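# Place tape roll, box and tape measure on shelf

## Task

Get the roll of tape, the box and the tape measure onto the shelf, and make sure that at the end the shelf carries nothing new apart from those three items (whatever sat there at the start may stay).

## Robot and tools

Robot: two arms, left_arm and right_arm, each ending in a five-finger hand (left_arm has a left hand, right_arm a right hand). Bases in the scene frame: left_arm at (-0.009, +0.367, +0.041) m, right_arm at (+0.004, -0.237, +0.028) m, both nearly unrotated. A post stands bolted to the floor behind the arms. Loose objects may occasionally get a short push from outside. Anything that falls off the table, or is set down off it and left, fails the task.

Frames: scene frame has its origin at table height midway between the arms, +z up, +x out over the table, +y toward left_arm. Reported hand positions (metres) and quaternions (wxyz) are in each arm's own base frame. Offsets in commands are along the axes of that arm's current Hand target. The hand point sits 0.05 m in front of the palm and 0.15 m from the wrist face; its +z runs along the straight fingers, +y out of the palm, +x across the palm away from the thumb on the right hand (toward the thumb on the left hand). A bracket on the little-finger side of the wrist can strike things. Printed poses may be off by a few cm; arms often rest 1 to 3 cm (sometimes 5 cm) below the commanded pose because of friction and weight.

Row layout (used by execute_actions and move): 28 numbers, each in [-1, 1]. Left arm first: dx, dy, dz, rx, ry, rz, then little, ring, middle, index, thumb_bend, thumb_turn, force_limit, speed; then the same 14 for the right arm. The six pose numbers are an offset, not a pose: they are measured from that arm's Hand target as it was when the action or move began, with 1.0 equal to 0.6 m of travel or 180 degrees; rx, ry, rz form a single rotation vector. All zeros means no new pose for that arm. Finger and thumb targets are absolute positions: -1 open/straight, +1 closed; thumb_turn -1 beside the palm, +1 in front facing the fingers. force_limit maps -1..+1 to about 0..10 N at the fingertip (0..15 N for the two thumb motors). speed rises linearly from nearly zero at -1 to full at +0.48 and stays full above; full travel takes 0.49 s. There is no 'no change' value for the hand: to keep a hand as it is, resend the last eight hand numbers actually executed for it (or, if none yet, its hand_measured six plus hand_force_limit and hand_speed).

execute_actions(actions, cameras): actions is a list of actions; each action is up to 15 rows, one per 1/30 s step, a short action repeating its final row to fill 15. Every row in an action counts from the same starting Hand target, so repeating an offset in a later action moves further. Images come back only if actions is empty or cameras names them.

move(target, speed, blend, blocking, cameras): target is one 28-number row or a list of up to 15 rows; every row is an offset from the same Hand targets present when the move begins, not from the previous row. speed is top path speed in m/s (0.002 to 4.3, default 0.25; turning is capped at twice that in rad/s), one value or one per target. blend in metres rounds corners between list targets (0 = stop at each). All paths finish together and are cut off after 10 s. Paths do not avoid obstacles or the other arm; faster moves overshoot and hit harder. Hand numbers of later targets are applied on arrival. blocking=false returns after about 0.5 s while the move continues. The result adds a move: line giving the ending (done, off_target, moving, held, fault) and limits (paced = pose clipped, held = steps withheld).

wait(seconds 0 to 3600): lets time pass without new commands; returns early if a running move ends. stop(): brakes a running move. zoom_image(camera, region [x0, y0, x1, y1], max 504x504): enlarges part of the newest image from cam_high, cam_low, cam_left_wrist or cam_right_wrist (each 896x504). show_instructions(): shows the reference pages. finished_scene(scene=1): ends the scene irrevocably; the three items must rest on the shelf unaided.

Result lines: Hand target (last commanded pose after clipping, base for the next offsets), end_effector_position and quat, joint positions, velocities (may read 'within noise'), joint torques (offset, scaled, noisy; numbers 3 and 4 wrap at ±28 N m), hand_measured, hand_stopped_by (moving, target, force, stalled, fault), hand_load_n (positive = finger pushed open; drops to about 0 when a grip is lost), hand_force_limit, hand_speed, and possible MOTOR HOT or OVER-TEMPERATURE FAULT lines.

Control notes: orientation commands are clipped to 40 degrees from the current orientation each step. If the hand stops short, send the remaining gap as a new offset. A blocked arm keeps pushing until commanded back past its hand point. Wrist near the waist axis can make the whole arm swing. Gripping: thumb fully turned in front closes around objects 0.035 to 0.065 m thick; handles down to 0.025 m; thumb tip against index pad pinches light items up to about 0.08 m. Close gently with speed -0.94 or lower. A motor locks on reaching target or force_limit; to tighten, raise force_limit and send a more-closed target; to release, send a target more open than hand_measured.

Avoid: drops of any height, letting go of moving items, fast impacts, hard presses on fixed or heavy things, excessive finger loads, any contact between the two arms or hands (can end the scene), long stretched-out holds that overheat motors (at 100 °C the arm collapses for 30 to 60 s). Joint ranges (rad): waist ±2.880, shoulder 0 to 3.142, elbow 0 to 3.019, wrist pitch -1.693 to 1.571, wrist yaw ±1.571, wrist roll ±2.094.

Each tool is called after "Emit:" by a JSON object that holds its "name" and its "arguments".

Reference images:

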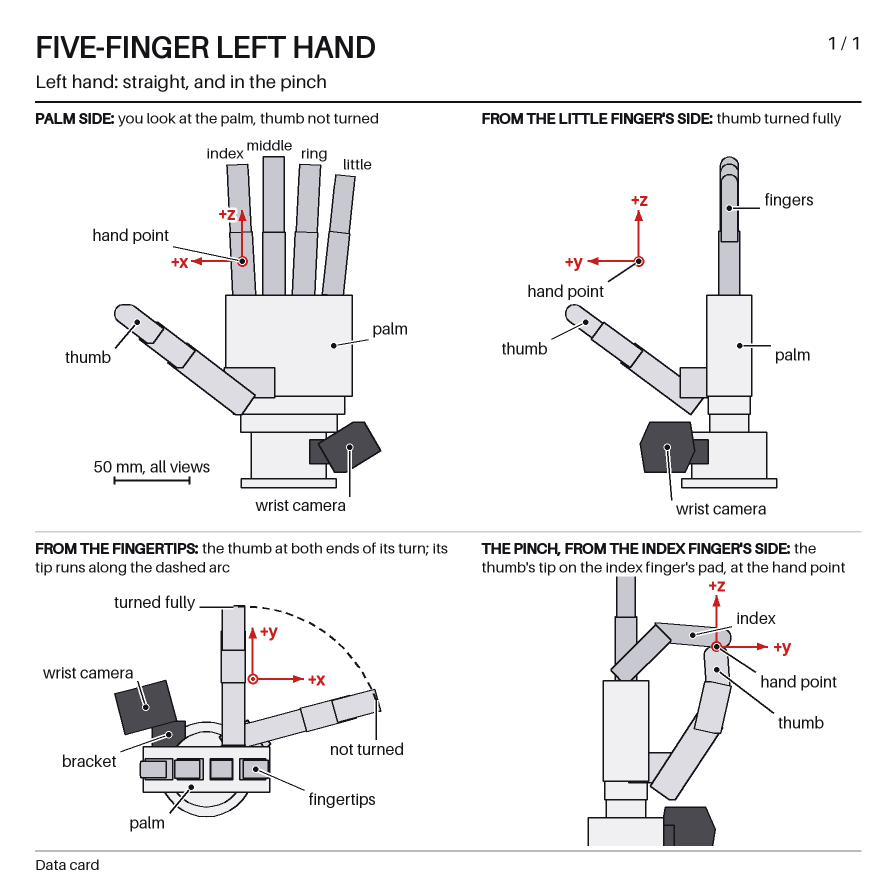

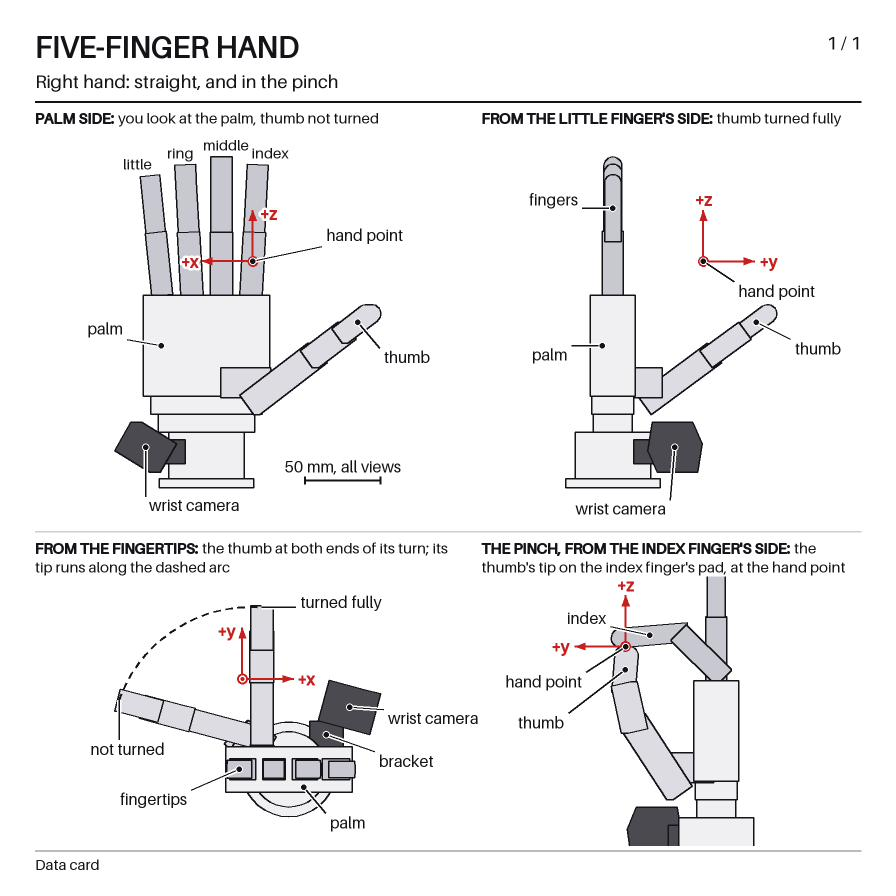

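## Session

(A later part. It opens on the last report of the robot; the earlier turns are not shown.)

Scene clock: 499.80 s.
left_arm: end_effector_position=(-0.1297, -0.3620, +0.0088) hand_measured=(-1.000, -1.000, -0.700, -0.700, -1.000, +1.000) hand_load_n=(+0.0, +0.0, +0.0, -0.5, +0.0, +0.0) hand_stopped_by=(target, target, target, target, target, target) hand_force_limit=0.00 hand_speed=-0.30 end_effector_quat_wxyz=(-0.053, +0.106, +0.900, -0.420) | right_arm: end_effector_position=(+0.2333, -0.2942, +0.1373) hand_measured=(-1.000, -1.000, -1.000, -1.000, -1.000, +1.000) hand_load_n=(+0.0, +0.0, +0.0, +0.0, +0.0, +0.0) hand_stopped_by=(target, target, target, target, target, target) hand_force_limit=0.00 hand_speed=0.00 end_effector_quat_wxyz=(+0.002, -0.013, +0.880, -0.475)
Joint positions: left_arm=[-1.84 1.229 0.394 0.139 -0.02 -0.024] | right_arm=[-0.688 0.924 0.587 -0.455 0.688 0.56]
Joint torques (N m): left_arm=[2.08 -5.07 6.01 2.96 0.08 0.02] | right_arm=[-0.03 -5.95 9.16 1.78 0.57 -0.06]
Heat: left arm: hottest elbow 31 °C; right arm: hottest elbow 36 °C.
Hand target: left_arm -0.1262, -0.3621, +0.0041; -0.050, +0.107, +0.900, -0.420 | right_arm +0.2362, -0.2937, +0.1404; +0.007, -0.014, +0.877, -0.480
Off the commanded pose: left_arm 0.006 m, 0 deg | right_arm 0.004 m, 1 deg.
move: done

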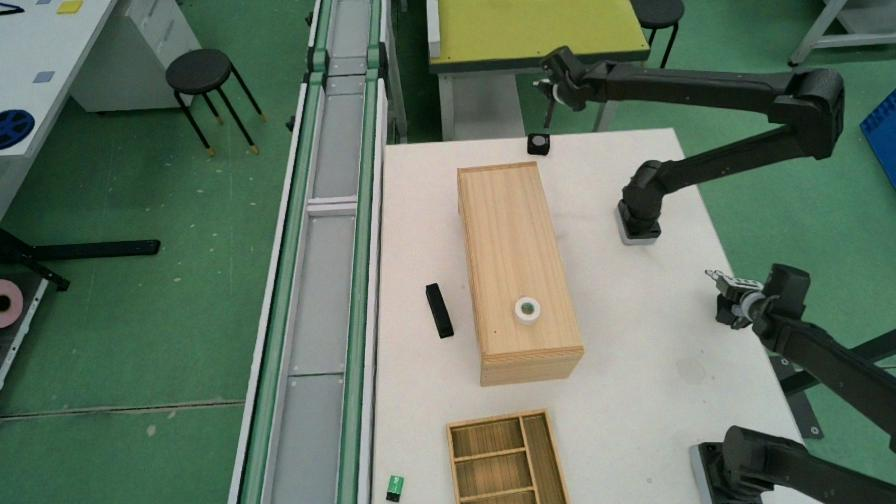

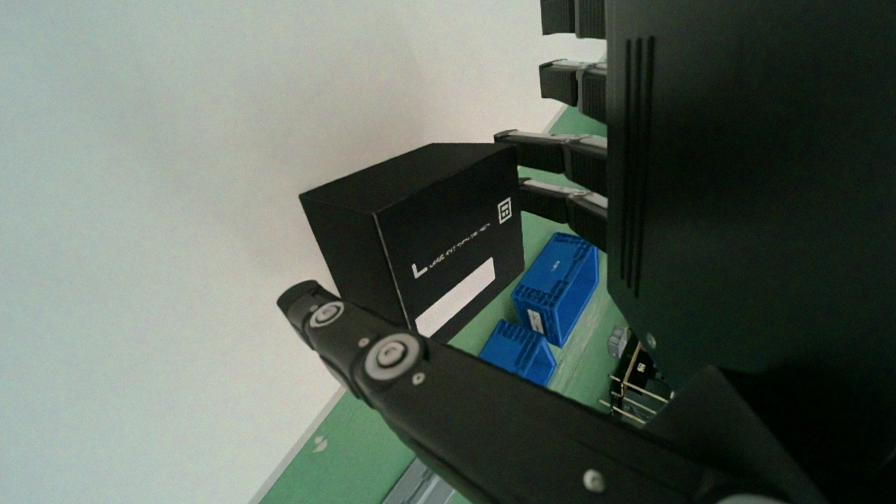

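Emit:
{"name": "move", "arguments": {"target": [0.0167,-0.0037,0.0044,0,0,0,-1,-1,-0.7,-0.7,-1,1,0,-0.3,0,0,0,0,0,0,-1,-1,-1,-1,-1,1,0,0], "speed": 0.05, "cameras": ["cam_left_wrist"]}}

Emit:
{"name": "zoom_image", "arguments": {"camera": "cam_left_wrist", "region": [260, 120, 560, 360]}}

Scene clock: 545.93 s.
left_arm: end_effector_position=(-0.1315, -0.3607, +0.0051) hand_measured=(-1.000, -1.000, -0.700, -0.700, -1.000, +1.000) hand_load_n=(+0.0, +0.0, +0.0, +0.0, +0.0, +0.0) hand_stopped_by=(target, target, target, target, target, target) hand_force_limit=0.00 hand_speed=-0.30 end_effector_quat_wxyz=(-0.046, +0.107, +0.901, -0.417) | right_arm: end_effector_position=(+0.2333, -0.2942, +0.1373) hand_measured=(-1.000, -1.000, -1.000, -1.000, -1.000, +1.000) hand_load_n=(+0.0, +0.0, +0.0, +0.0, +0.0, +0.0) hand_stopped_by=(target, target, target, target, target, target) hand_force_limit=0.00 hand_speed=0.00 end_effector_quat_wxyz=(+0.002, -0.013, +0.880, -0.475)
Joint positions: left_arm=[-1.856 1.239 0.394 0.141 -0.044 -0.03] | right_arm=[-0.688 0.924 0.587 -0.455 0.688 0.56]
Joint torques (N m): left_arm=[0.85 -4.95 6.46 2.8 -0.01 -0.16] | right_arm=[-0.21 -5.83 9.11 1.76 0.56 -0.05]
Heat: left arm: hottest elbow 30 °C; right arm: hottest elbow 36 °C.
Hand target: left_arm -0.1367, -0.3631, +0.0042; -0.050, +0.107, +0.900, -0.420 | right_arm +0.2362, -0.2937, +0.1404; +0.007, -0.014, +0.877, -0.480
Off the commanded pose: left_arm 0.006 m, 1 deg | right_arm 0.004 m, 1 deg.
move: done

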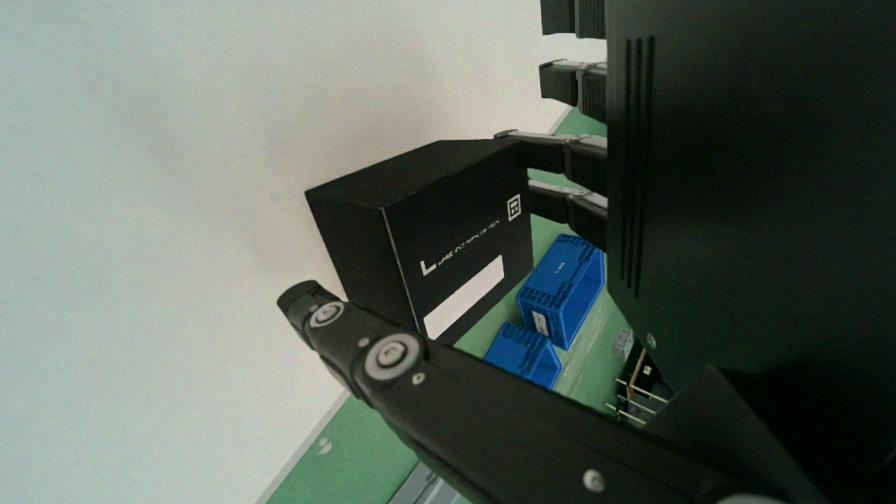

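Scaled by 1.680.

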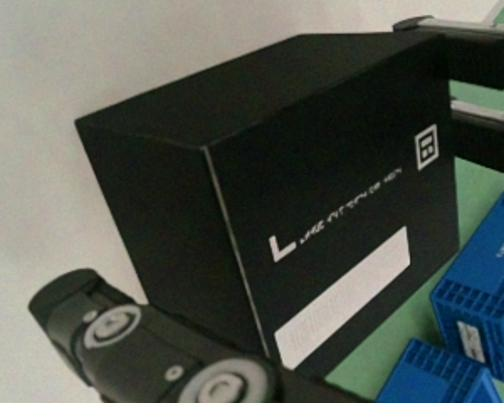

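Emit:
{"name": "move", "arguments": {"target": [0.0133,-0.007,0.0007,0,0,0,-1,-1,-0.7,-0.7,-1,1,0,-0.3,0,0,0,0,0,0,-1,-1,-1,-1,-1,1,0,0], "speed": 0.05, "cameras": ["cam_left_wrist"]}}

Emit:
{"name": "zoom_image", "arguments": {"camera": "cam_left_wrist", "region": [260, 120, 560, 360]}}

Scene clock: 552.70 s.
left_arm: end_effector_position=(-0.1391, -0.3586, +0.0053) hand_measured=(-1.000, -1.000, -0.700, -0.700, -1.000, +1.000) hand_load_n=(+0.0, +0.0, +0.0, +0.0, +0.0, +0.0) hand_stopped_by=(target, target, target, target, target, target) hand_force_limit=0.00 hand_speed=-0.30 end_effector_quat_wxyz=(-0.046, +0.107, +0.901, -0.418) | right_arm: end_effector_position=(+0.2333, -0.2942, +0.1373) hand_measured=(-1.000, -1.000, -1.000, -1.000, -1.000, +1.000) hand_load_n=(+0.0, +0.0, +0.0, +0.0, +0.0, +0.0) hand_stopped_by=(target, target, target, target, target, target) hand_force_limit=0.00 hand_speed=0.00 end_effector_quat_wxyz=(+0.002, -0.013, +0.880, -0.475)
Joint positions: left_arm=[-1.885 1.239 0.394 0.141 -0.065 -0.047] | right_arm=[-0.688 0.924 0.587 -0.455 0.688 0.56]
Joint torques (N m): left_arm=[0.79 -4.89 7.32 2.26 -0.04 -0.17] | right_arm=[-0.21 -5.77 9.14 1.74 0.56 -0.05]
Heat: left arm: hottest elbow 30 °C; right arm: hottest elbow 36 °C.
Hand target: left_arm -0.1451, -0.3642, +0.0071; -0.050, +0.107, +0.900, -0.420 | right_arm +0.2362, -0.2937, +0.1404; +0.007, -0.014, +0.877, -0.480
Off the commanded pose: left_arm 0.008 m, 0 deg | right_arm 0.004 m, 1 deg.
move: done

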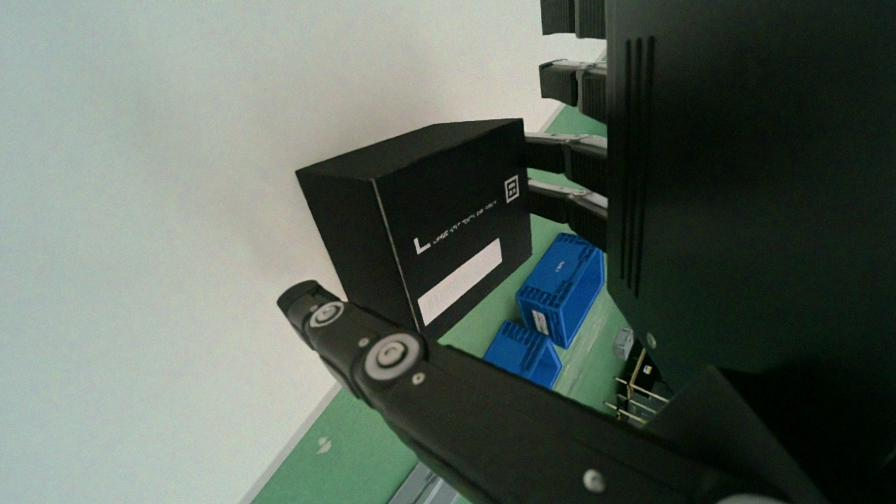

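Scaled by 1.680.

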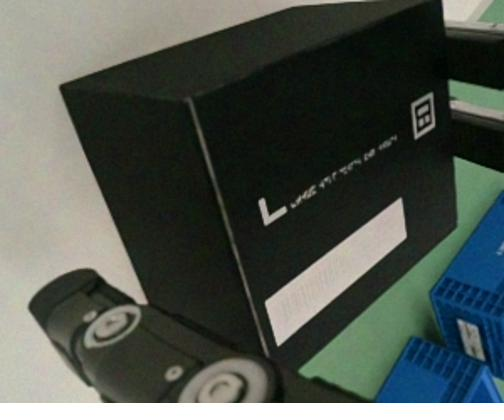

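Emit:
{"name": "move", "arguments": {"target": [0,-0.0257,-0.0083,0,0,0,-1,-1,-0.7,-0.7,-1,1,0,-0.3,0,0,0,0,0,0,-1,-1,-1,-1,-1,1,0,0], "speed": 0.05, "cameras": ["cam_left_wrist"]}}

Emit:
{"name": "zoom_image", "arguments": {"camera": "cam_left_wrist", "region": [260, 120, 560, 360]}}

Scene clock: 569.73 s.
left_arm: end_effector_position=(-0.1382, -0.3558, +0.0061) hand_measured=(-1.000, -1.000, -0.700, -0.700, -1.000, +1.000) hand_load_n=(+0.0, +0.0, +0.0, +0.0, +0.0, +0.0) hand_stopped_by=(target, target, target, target, target, target) hand_force_limit=0.00 hand_speed=-0.30 end_effector_quat_wxyz=(-0.044, +0.108, +0.906, -0.406) | right_arm: end_effector_position=(+0.2333, -0.2942, +0.1373) hand_measured=(-1.000, -1.000, -1.000, -1.000, -1.000, +1.000) hand_load_n=(-0.5, +0.0, +0.0, +0.0, +0.0, -0.5) hand_stopped_by=(target, target, target, target, target, target) hand_force_limit=0.00 hand_speed=0.00 end_effector_quat_wxyz=(+0.002, -0.013, +0.880, -0.475)
Joint positions: left_arm=[-1.885 1.23 0.407 0.093 -0.065 -0.048] | right_arm=[-0.688 0.924 0.587 -0.455 0.688 0.56]
Joint torques (N m): left_arm=[0.91 -6.59 8.79 1.48 0 -0.13] | right_arm=[-0.09 -5.71 9.13 1.76 0.57 -0.04]
Heat: left arm: hottest elbow 31 °C; right arm: hottest elbow 36 °C.
Hand target: left_arm -0.1465, -0.3701, +0.0221; -0.050, +0.107, +0.900, -0.420 | right_arm +0.2362, -0.2937, +0.1404; +0.007, -0.014, +0.877, -0.480
Off the commanded pose: left_arm 0.023 m, 2 deg | right_arm 0.004 m, 1 deg.
move: off_target (left_arm)

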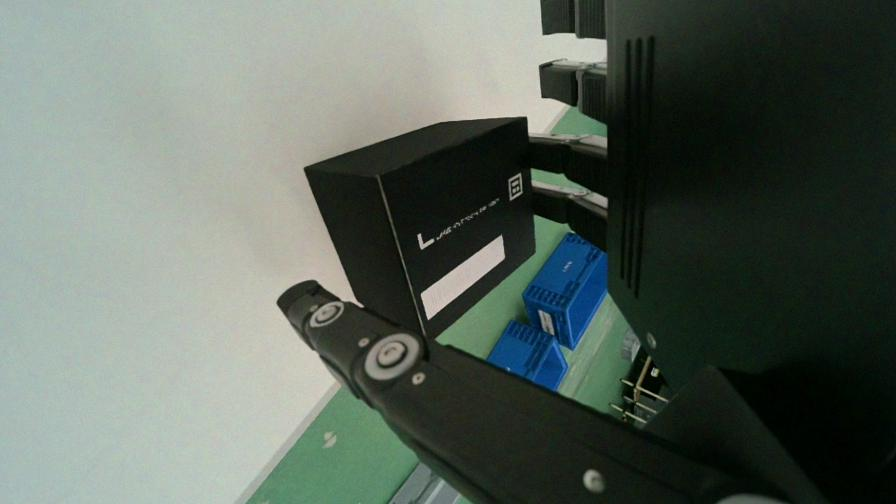

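Scaled by 1.680.

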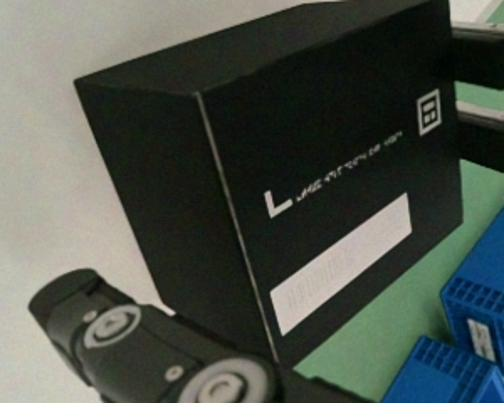

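Emit:
{"name": "move", "arguments": {"target": [[0,-0.0393,-0.0439,0,0,0,-1,-1,-0.7,-0.7,-1,1,0,-0.3,0,0,0,0,0,0,-1,-1,-1,-1,-1,1,0,0],[0,0.024,0.0093,0,0,0,-1,-1,-0.7,-0.7,-1,1,0,-0.3,0,0,0,0,0,0,-1,-1,-1,-1,-1,1,0,0]], "speed": 0.08, "cameras": ["cam_left_wrist"]}}

Emit:
{"name": "zoom_image", "arguments": {"camera": "cam_left_wrist", "region": [260, 120, 560, 360]}}

Scene clock: 579.20 s.
left_arm: end_effector_position=(-0.1417, -0.3666, +0.0112) hand_measured=(-1.000, -1.000, -0.700, -0.700, -1.000, +1.000) hand_load_n=(+0.0, +0.0, +0.0, +0.0, +0.0, +0.0) hand_stopped_by=(target, target, target, target, target, target) hand_force_limit=0.00 hand_speed=-0.30 end_effector_quat_wxyz=(-0.047, +0.107, +0.900, -0.420) | right_arm: end_effector_position=(+0.2333, -0.2942, +0.1373) hand_measured=(-1.000, -1.000, -1.000, -1.000, -1.000, +1.000) hand_load_n=(+0.0, +0.0, +0.0, +0.0, +0.0, +0.0) hand_stopped_by=(target, target, target, target, target, target) hand_force_limit=0.00 hand_speed=0.00 end_effector_quat_wxyz=(+0.002, -0.013, +0.880, -0.475)
Joint positions: left_arm=[-1.885 1.245 0.418 0.127 -0.065 -0.048] | right_arm=[-0.688 0.924 0.587 -0.455 0.688 0.56]
Joint torques (N m): left_arm=[0.79 -5.25 5.94 2.86 -0.04 -0.14] | right_arm=[-0.03 -5.89 9.2 1.76 0.58 -0.05]
Heat: left arm: hottest elbow 30 °C; right arm: hottest elbow 36 °C.
Hand target: left_arm -0.1453, -0.3652, +0.0075; -0.050, +0.107, +0.900, -0.420 | right_arm +0.2362, -0.2937, +0.1404; +0.007, -0.014, +0.877, -0.480
Off the commanded pose: left_arm 0.005 m, 0 deg | right_arm 0.004 m, 1 deg.
move: done

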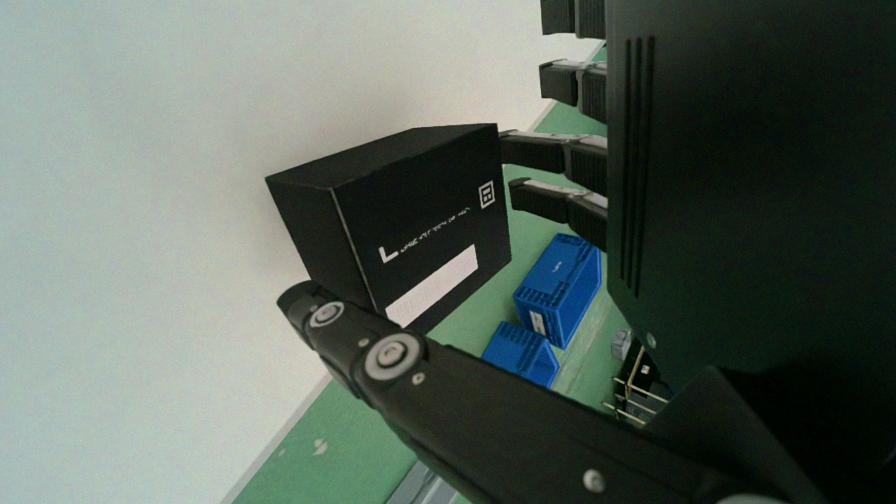

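Scaled by 1.680.

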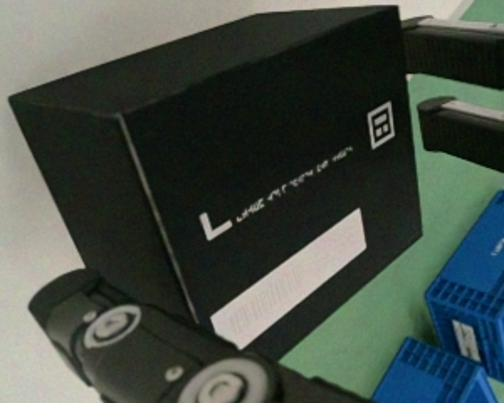

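Emit:
{"name": "move", "arguments": {"target": [0,0,0,0,0,0,-1,-1,0.1,0.1,0,1,-0.3,-0.93,0,0,0,0,0,0,-1,-1,-1,-1,-1,1,0,0], "cameras": ["cam_left_wrist"]}}

Emit:
{"name": "zoom_image", "arguments": {"camera": "cam_left_wrist", "region": [260, 120, 560, 360]}}

Scene clock: 590.33 s.
left_arm: end_effector_position=(-0.1417, -0.3666, +0.0112) hand_measured=(-1.000, -1.000, -0.322, -0.294, -0.800, +1.000) hand_load_n=(+0.0, +0.0, +2.0, +4.0, +6.5, +0.5) hand_stopped_by=(target, target, force, force, force, target) hand_force_limit=-0.30 hand_speed=-0.93 end_effector_quat_wxyz=(-0.047, +0.106, +0.900, -0.420) | right_arm: end_effector_position=(+0.2333, -0.2942, +0.1373) hand_measured=(-1.000, -1.000, -1.000, -1.000, -1.000, +1.000) hand_load_n=(+0.0, +0.0, +0.0, +0.0, +0.0, +0.0) hand_stopped_by=(target, target, target, target, target, target) hand_force_limit=0.00 hand_speed=0.00 end_effector_quat_wxyz=(+0.002, -0.013, +0.880, -0.475)
Joint positions: left_arm=[-1.885 1.245 0.418 0.127 -0.065 -0.049] | right_arm=[-0.688 0.924 0.587 -0.455 0.688 0.56]
Joint torques (N m): left_arm=[0.79 -5.6 6.01 2.91 -0.03 -0.16] | right_arm=[-0.32 -5.83 9.13 1.8 0.57 -0.05]
Heat: left arm: hottest elbow 30 °C; right arm: hottest elbow 36 °C.
Hand target: left_arm -0.1453, -0.3652, +0.0075; -0.050, +0.107, +0.900, -0.420 | right_arm +0.2362, -0.2937, +0.1404; +0.007, -0.014, +0.877, -0.480
Off the commanded pose: left_arm 0.005 m, 0 deg | right_arm 0.004 m, 1 deg.
move: done

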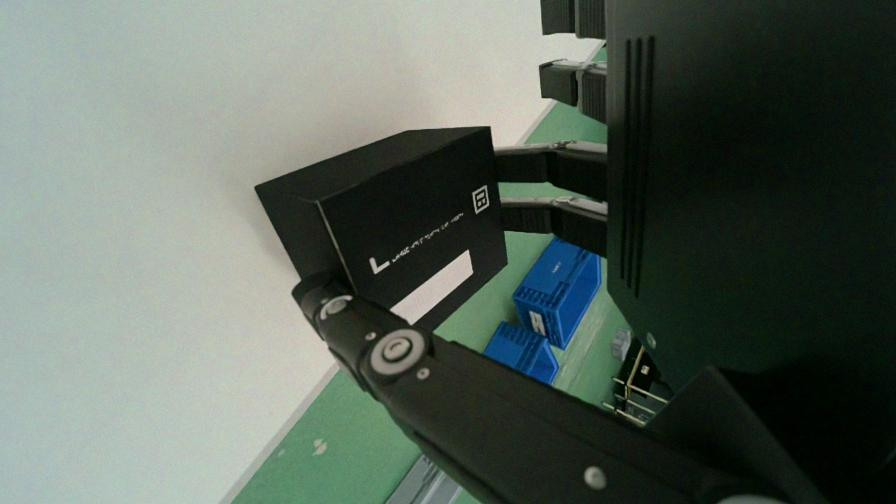

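Scaled by 1.680.

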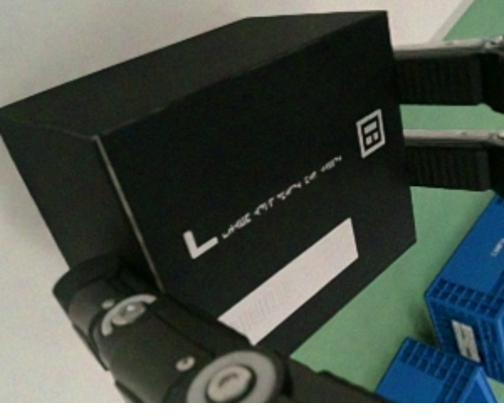

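Emit:
{"name": "move", "arguments": {"target": [0,-0.0893,-0.075,0,0,0,-1,-1,0.1,0.1,0,1,-0.3,-0.93,0,0,0,0,0,0,-1,-1,-1,-1,-1,1,0,0], "speed": 0.06, "cameras": ["cam_left_wrist","cam_high","cam_low"]}}

Scene clock: 596.57 s.
left_arm: end_effector_position=(-0.1354, -0.3472, +0.0518) hand_measured=(-1.000, -1.000, -0.322, -0.294, -0.800, +1.000) hand_load_n=(+0.0, -0.5, +2.0, +4.0, +7.0, +0.0) hand_stopped_by=(target, target, force, force, force, target) hand_force_limit=-0.30 hand_speed=-0.93 end_effector_quat_wxyz=(-0.043, +0.108, +0.910, -0.398) | right_arm: end_effector_position=(+0.2333, -0.2942, +0.1373) hand_measured=(-1.000, -1.000, -1.000, -1.000, -1.000, +1.000) hand_load_n=(+0.0, +0.0, +0.0, +0.0, +0.0, +0.0) hand_stopped_by=(target, target, target, target, target, target) hand_force_limit=0.00 hand_speed=0.00 end_effector_quat_wxyz=(+0.002, -0.013, +0.880, -0.475)
Joint positions: left_arm=[-1.885 1.07 0.468 -0.147 -0.065 -0.049] | right_arm=[-0.688 0.924 0.587 -0.455 0.688 0.56]
Joint torques (N m): left_arm=[0.85 -6.07 10.67 1.7 0 -0.15] | right_arm=[-0.09 -6.07 9.16 1.77 0.57 -0.05]
Heat: left arm: hottest elbow 30 °C; right arm: hottest elbow 36 °C.
Hand target: left_arm -0.1453, -0.3652, +0.0775; -0.050, +0.107, +0.900, -0.420 | right_arm +0.2362, -0.2937, +0.1404; +0.007, -0.014, +0.877, -0.480
Off the commanded pose: left_arm 0.033 m, 3 deg | right_arm 0.004 m, 1 deg.
move: off_target (left_arm)
Images, in order (width x height): cam_high 896x504, cam_low 896x504, cam_left_wrist 896x504.

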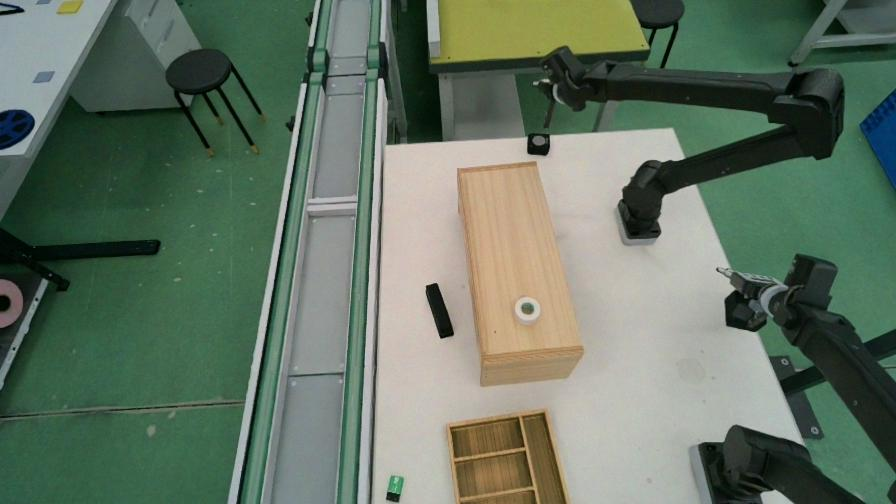

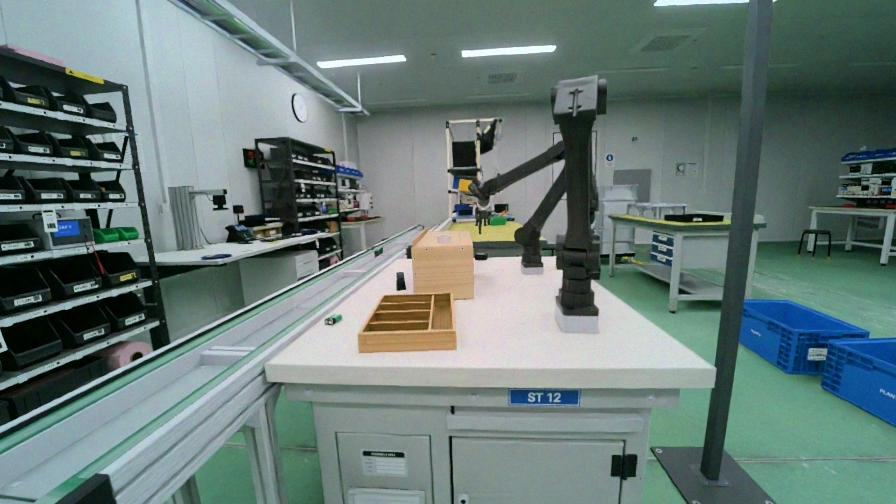

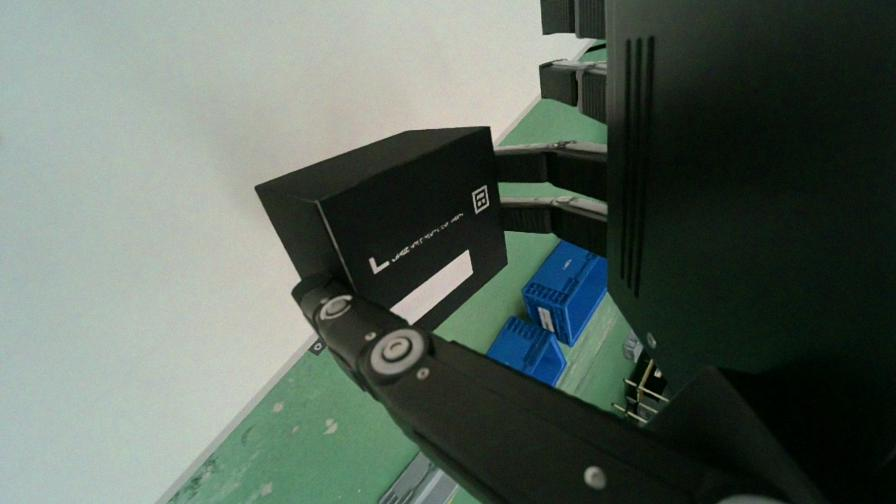

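Emit:
{"name": "move", "arguments": {"target": [[0,-0.2457,-0.2062,0,0,0,-1,-1,0.1,0.1,0,1,-0.3,-0.93,0,0,0,0,0,0,-1,-1,-1,-1,-1,1,0,0],[-0.3313,-0.1932,-0.2688,0,-0.1149,-0.0964,-1,-1,0.1,0.1,0,1,-0.3,-0.93,0,0,0,0,0,0,-1,-1,-1,-1,-1,1,0,0],[-0.8985,-0.178,-0.2867,0,-0.2,-0.1678,-1,-1,0.1,0.1,0,1,-0.3,-0.93,0,0,0,0,0,0,-1,-1,-1,-1,-1,1,0,0]], "speed": 0.14, "blend": [0.03,0.05,0], "cameras": ["cam_left_wrist","cam_high","cam_low"]}}

Scene clock: 619.20 s.
left_arm: end_effector_position=(+0.3743, -0.4183, +0.2430) hand_measured=(-1.000, -1.000, -0.322, -0.294, -0.800, +1.000) hand_load_n=(+0.0, -0.5, +2.0, +4.0, +7.0, +0.5) hand_stopped_by=(target, target, force, force, force, target) hand_force_limit=-0.30 hand_speed=-0.93 end_effector_quat_wxyz=(+0.105, -0.266, +0.880, -0.381) | right_arm: end_effector_position=(+0.2333, -0.2942, +0.1373) hand_measured=(-1.000, -1.000, -1.000, -1.000, -1.000, +1.000) hand_load_n=(+0.0, +0.0, +0.0, +0.0, +0.0, +0.0) hand_stopped_by=(target, target, target, target, target, target) hand_force_limit=0.00 hand_speed=0.00 end_effector_quat_wxyz=(+0.002, -0.013, +0.880, -0.475)
Joint positions: left_arm=[-0.736 1.436 1.323 -0.665 0.197 0.165] | right_arm=[-0.688 0.924 0.587 -0.455 0.688 0.56]
Joint torques (N m): left_arm=[1.67 -11.58 12.68 2.76 0.15 -0.05] | right_arm=[-0.03 -5.77 9.13 1.77 0.56 -0.05]
Heat: left arm: hottest elbow 33 °C; right arm: hottest elbow 36 °C.
Hand target: left_arm +0.3936, -0.4300, +0.2696; +0.121, -0.261, +0.868, -0.405 | right_arm +0.2362, -0.2937, +0.1404; +0.007, -0.014, +0.877, -0.480
Off the commanded pose: left_arm 0.035 m, 4 deg | right_arm 0.004 m, 1 deg.
move: off_target (left_arm)
Images, in order (width x height): cam_high 896x504, cam_low 896x504, cam_left_wrist 896x504.

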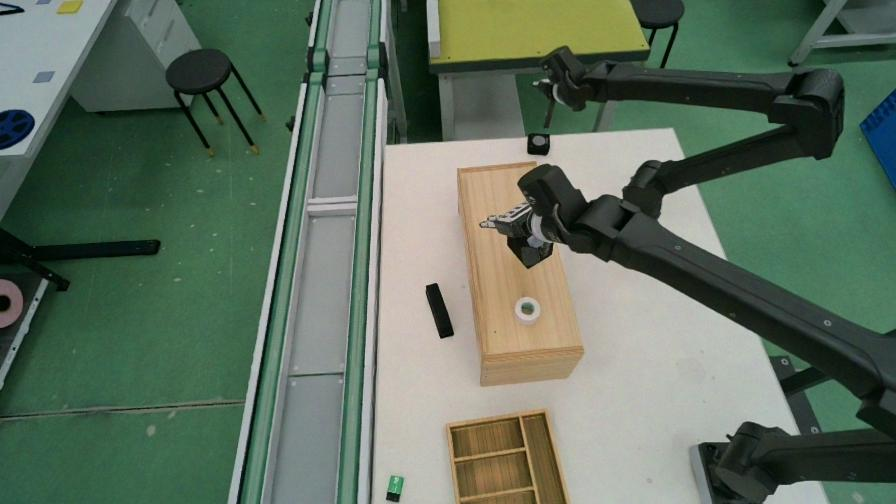

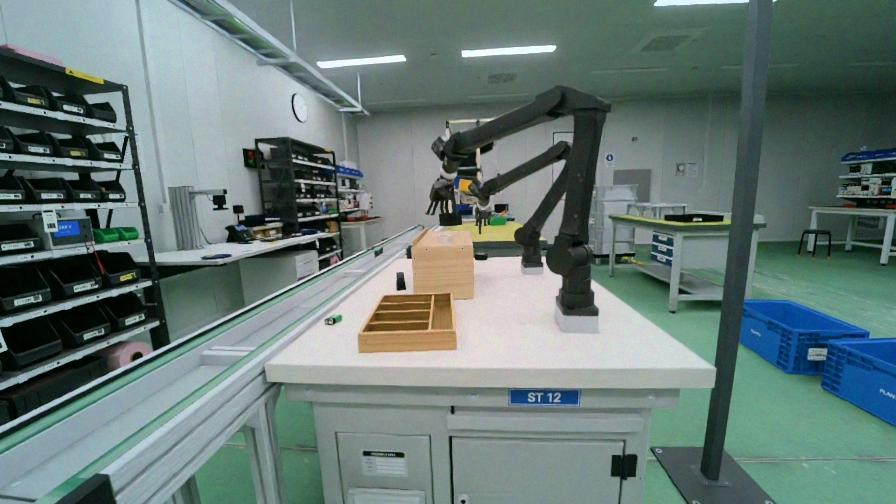

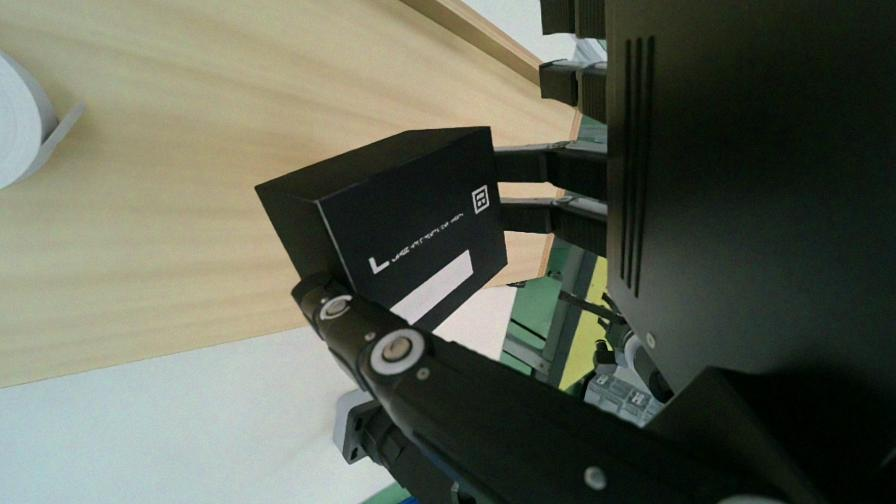

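Emit:
{"name": "move", "arguments": {"target": [0,0.0825,0.0692,0,0,0,-1,-1,0.1,0.1,0,1,-0.3,-0.93,0,0,0,0,0,0,-1,-1,-1,-1,-1,1,0,0], "speed": 0.06, "cameras": ["cam_left_wrist","cam_low"]}}

Emit:
{"name": "zoom_image", "arguments": {"camera": "cam_low", "region": [400, 190, 500, 260]}}

Scene clock: 629.90 s.
left_arm: end_effector_position=(+0.3861, -0.4291, +0.2086) hand_measured=(-1.000, -1.000, -0.322, -0.294, -0.800, +1.000) hand_load_n=(+0.0, +0.0, +2.0, +4.0, +7.0, +0.5) hand_stopped_by=(target, target, force, force, force, target) hand_force_limit=-0.30 hand_speed=-0.93 end_effector_quat_wxyz=(+0.117, -0.260, +0.870, -0.402) | right_arm: end_effector_position=(+0.2333, -0.2942, +0.1373) hand_measured=(-1.000, -1.000, -1.000, -1.000, -1.000, +1.000) hand_load_n=(+0.0, +0.0, +0.0, +0.0, +0.0, +0.0) hand_stopped_by=(target, target, target, target, target, target) hand_force_limit=0.00 hand_speed=0.00 end_effector_quat_wxyz=(+0.002, -0.013, +0.880, -0.475)
Joint positions: left_arm=[-0.736 1.465 1.241 -0.5 0.197 0.165] | right_arm=[-0.688 0.924 0.587 -0.455 0.688 0.56]
Joint torques (N m): left_arm=[2.14 -12.1 8.65 3.03 0.16 -0.05] | right_arm=[-0.15 -5.95 9.18 1.76 0.57 -0.05]
Heat: left arm: hottest elbow 35 °C; right arm: hottest elbow 36 °C.
Hand target: left_arm +0.3935, -0.4300, +0.2049; +0.121, -0.261, +0.868, -0.405 | right_arm +0.2362, -0.2937, +0.1404; +0.007, -0.014, +0.877, -0.480
Off the commanded pose: left_arm 0.008 m, 1 deg | right_arm 0.004 m, 1 deg.
move: done
Images, in order (width x height): cam_low 896x504, cam_left_wrist 896x504.

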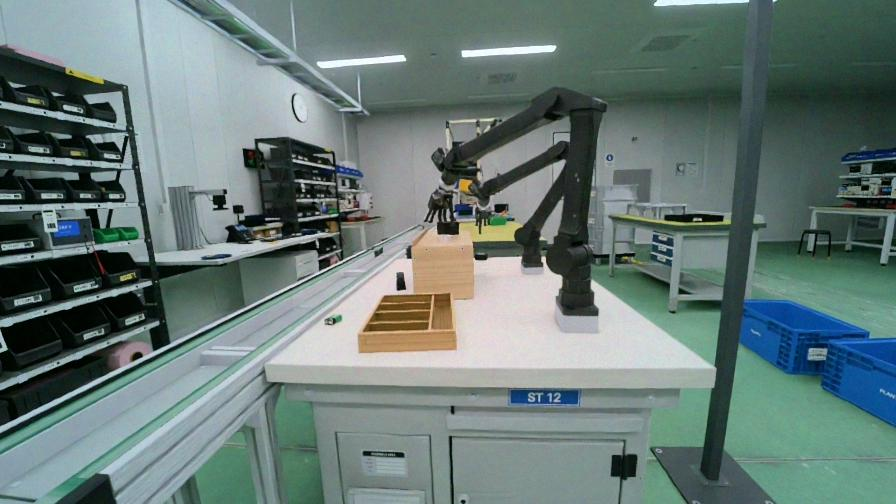

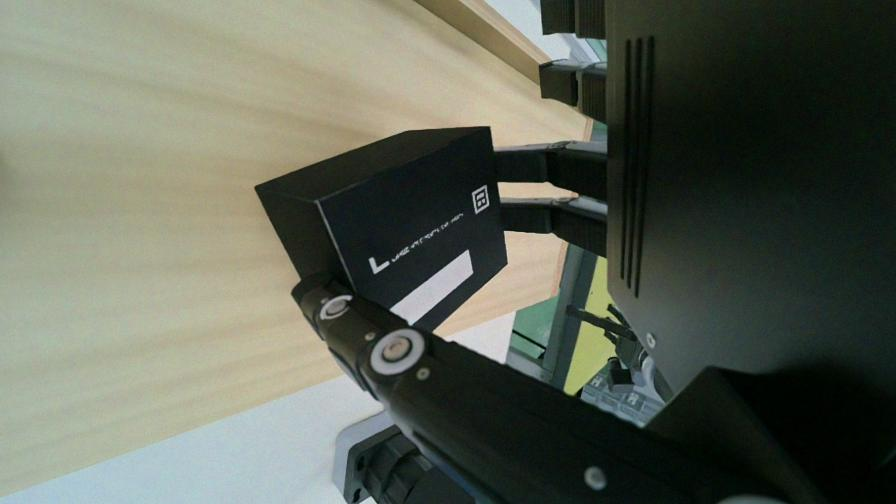

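Scaled by 5.040.

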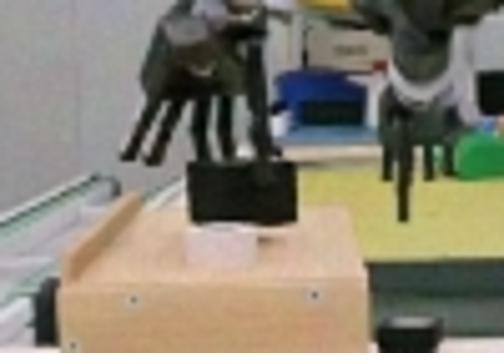

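Emit:
{"name": "move", "arguments": {"target": [0,0.014,0.0118,0,0,0,-1,-1,0.1,0.1,0,1,-0.3,-0.93,0,0,0,0,0,0,-1,-1,-1,-1,-1,1,0,0], "speed": 0.04, "cameras": ["cam_left_wrist","cam_low"]}}

Emit:
{"name": "zoom_image", "arguments": {"camera": "cam_low", "region": [400, 190, 500, 260]}}

Scene clock: 633.00 s.
left_arm: end_effector_position=(+0.3863, -0.4292, +0.1984) hand_measured=(-1.000, -1.000, -0.322, -0.294, -0.800, +1.000) hand_load_n=(+0.0, +0.0, +2.0, +4.0, +7.0, +0.5) hand_stopped_by=(target, target, force, force, force, target) hand_force_limit=-0.30 hand_speed=-0.93 end_effector_quat_wxyz=(+0.118, -0.260, +0.870, -0.402) | right_arm: end_effector_position=(+0.2333, -0.2942, +0.1373) hand_measured=(-1.000, -1.000, -1.000, -1.000, -1.000, +1.000) hand_load_n=(+0.0, +0.0, +0.0, -0.5, +0.0, +0.0) hand_stopped_by=(target, target, target, target, target, target) hand_force_limit=0.00 hand_speed=0.00 end_effector_quat_wxyz=(+0.002, -0.013, +0.880, -0.475)
Joint positions: left_arm=[-0.736 1.471 1.22 -0.472 0.197 0.165] | right_arm=[-0.688 0.924 0.587 -0.455 0.688 0.56]
Joint torques (N m): left_arm=[1.73 -11.69 8.44 2.99 0.16 -0.04] | right_arm=[-0.21 -5.89 9.1 1.77 0.56 -0.05]
Heat: left arm: hottest elbow 35 °C; right arm: hottest elbow 36 °C.
Hand target: left_arm +0.3936, -0.4301, +0.1940; +0.121, -0.261, +0.868, -0.405 | right_arm +0.2362, -0.2937, +0.1404; +0.007, -0.014, +0.877, -0.480
Off the commanded pose: left_arm 0.009 m, 1 deg | right_arm 0.004 m, 1 deg.
move: done
Images, in order (width x height): cam_low 896x504, cam_left_wrist 896x504.

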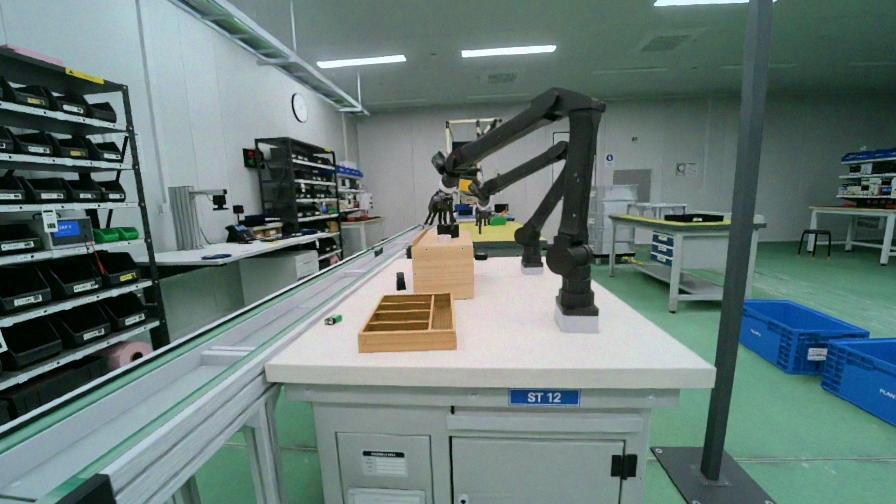

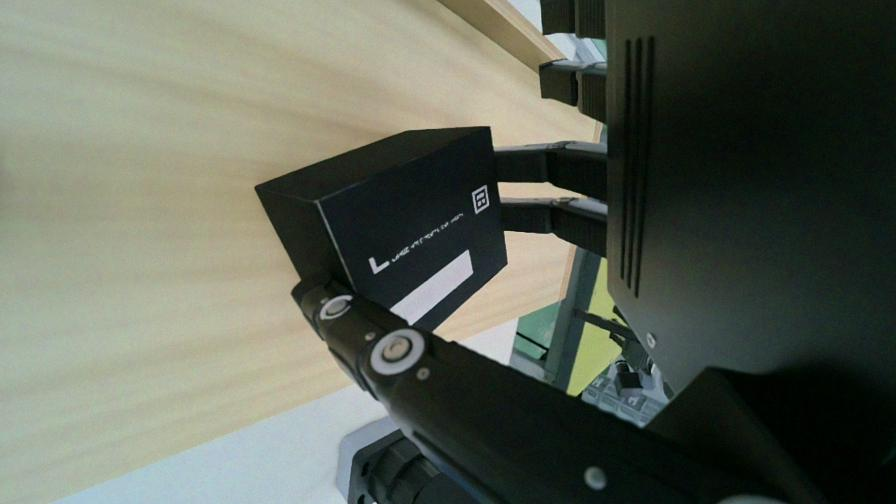

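Scaled by 5.040.

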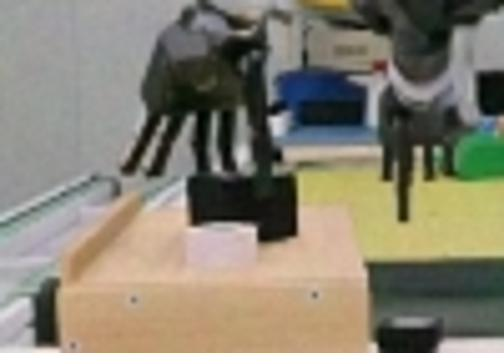

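Emit:
{"name": "move", "arguments": {"target": [0,0.0051,0.0043,0,0,0,-1,-1,0.1,0.1,0,1,-0.3,-0.93,0,0,0,0,0,0,-1,-1,-1,-1,-1,1,0,0], "speed": 0.03}}

Emit:
{"name": "move", "arguments": {"target": [0,0.0051,0.0043,0,0,0,-1,-1,0.1,0.1,0,1,-0.3,-0.93,0,0,0,0,0,0,-1,-1,-1,-1,-1,1,0,0], "speed": 0.03, "cameras": ["cam_left_wrist","cam_low"]}}

Emit:
{"name": "zoom_image", "arguments": {"camera": "cam_low", "region": [400, 190, 500, 260]}}

Scene clock: 641.97 s.
left_arm: end_effector_position=(+0.3867, -0.4296, +0.1966) hand_measured=(-1.000, -1.000, -0.322, -0.294, -0.800, +1.000) hand_load_n=(+0.0, +0.0, +2.0, +4.0, +6.5, +0.0) hand_stopped_by=(target, target, force, force, force, target) hand_force_limit=-0.30 hand_speed=-0.93 end_effector_quat_wxyz=(+0.119, -0.259, +0.869, -0.404) | right_arm: end_effector_position=(+0.2333, -0.2942, +0.1373) hand_measured=(-1.000, -1.000, -1.000, -1.000, -1.000, +1.000) hand_load_n=(+0.0, -0.5, +0.0, +0.0, +0.0, +0.0) hand_stopped_by=(target, target, target, target, target, target) hand_force_limit=0.00 hand_speed=0.00 end_effector_quat_wxyz=(+0.002, -0.013, +0.880, -0.475)
Joint positions: left_arm=[-0.736 1.472 1.214 -0.46 0.197 0.165] | right_arm=[-0.688 0.924 0.587 -0.455 0.688 0.56]
Joint torques (N m): left_arm=[1.96 -11.75 8.36 2.95 0.16 -0.05] | right_arm=[-0.15 -5.89 9.16 1.73 0.58 -0.05]
Heat: left arm: hottest elbow 34 °C; right arm: hottest elbow 36 °C.
Hand target: left_arm +0.3935, -0.4301, +0.1899; +0.121, -0.261, +0.868, -0.405 | right_arm +0.2362, -0.2937, +0.1404; +0.007, -0.014, +0.877, -0.480
Off the commanded pose: left_arm 0.010 m, 0 deg | right_arm 0.004 m, 1 deg.
move: done

Scene clock: 642.47 s.
left_arm: end_effector_position=(+0.3876, -0.4304, +0.1961) hand_measured=(-1.000, -1.000, -0.322, -0.294, -0.800, +1.000) hand_load_n=(+0.0, +0.0, +2.0, +4.0, +7.0, +0.5) hand_stopped_by=(target, target, force, force, force, target) hand_force_limit=-0.30 hand_speed=-0.93 end_effector_quat_wxyz=(+0.120, -0.258, +0.868, -0.407) | right_arm: end_effector_position=(+0.2333, -0.2942, +0.1373) hand_measured=(-1.000, -1.000, -1.000, -1.000, -1.000, +1.000) hand_load_n=(+0.0, +0.0, +0.0, +0.0, +0.0, +0.0) hand_stopped_by=(target, target, target, target, target, target) hand_force_limit=0.00 hand_speed=0.00 end_effector_quat_wxyz=(+0.002, -0.013, +0.880, -0.475)
Joint positions: left_arm=[-0.736 1.472 1.21 -0.449 0.197 0.165] | right_arm=[-0.688 0.924 0.587 -0.455 0.688 0.56]
Joint torques (N m): left_arm=[1.9 -11.28 8.13 2.86 0.13 -0.05] | right_arm=[-0.21 -5.83 9.13 1.77 0.58 -0.04]
Heat: left arm: hottest elbow 34 °C; right arm: hottest elbow 36 °C.
Hand target: left_arm +0.3936, -0.4301, +0.1861; +0.121, -0.261, +0.868, -0.405 | right_arm +0.2362, -0.2937, +0.1404; +0.007, -0.014, +0.877, -0.480
Off the commanded pose: left_arm 0.012 m, 0 deg | right_arm 0.004 m, 1 deg.
move: off_target (left_arm)
Images, in order (width x height): cam_low 896x504, cam_left_wrist 896x504.

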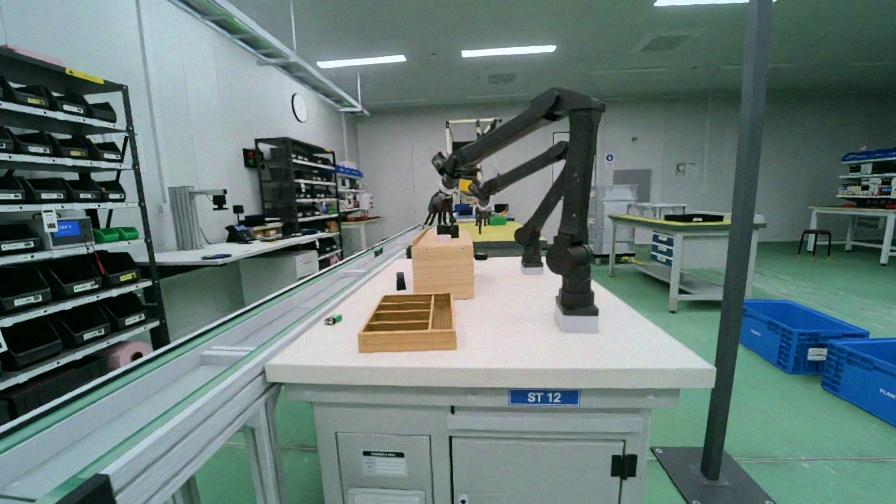

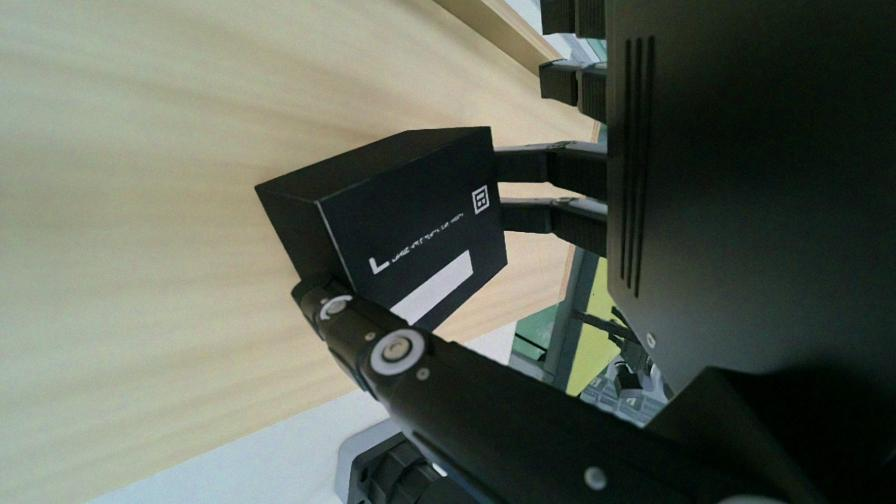

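Scaled by 5.040.

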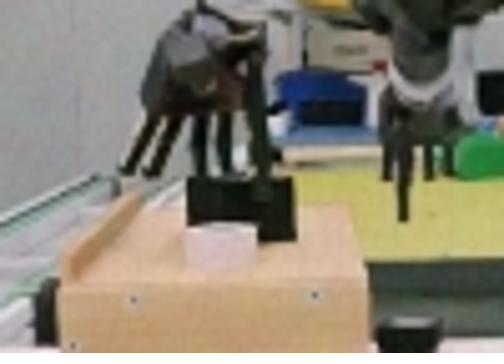

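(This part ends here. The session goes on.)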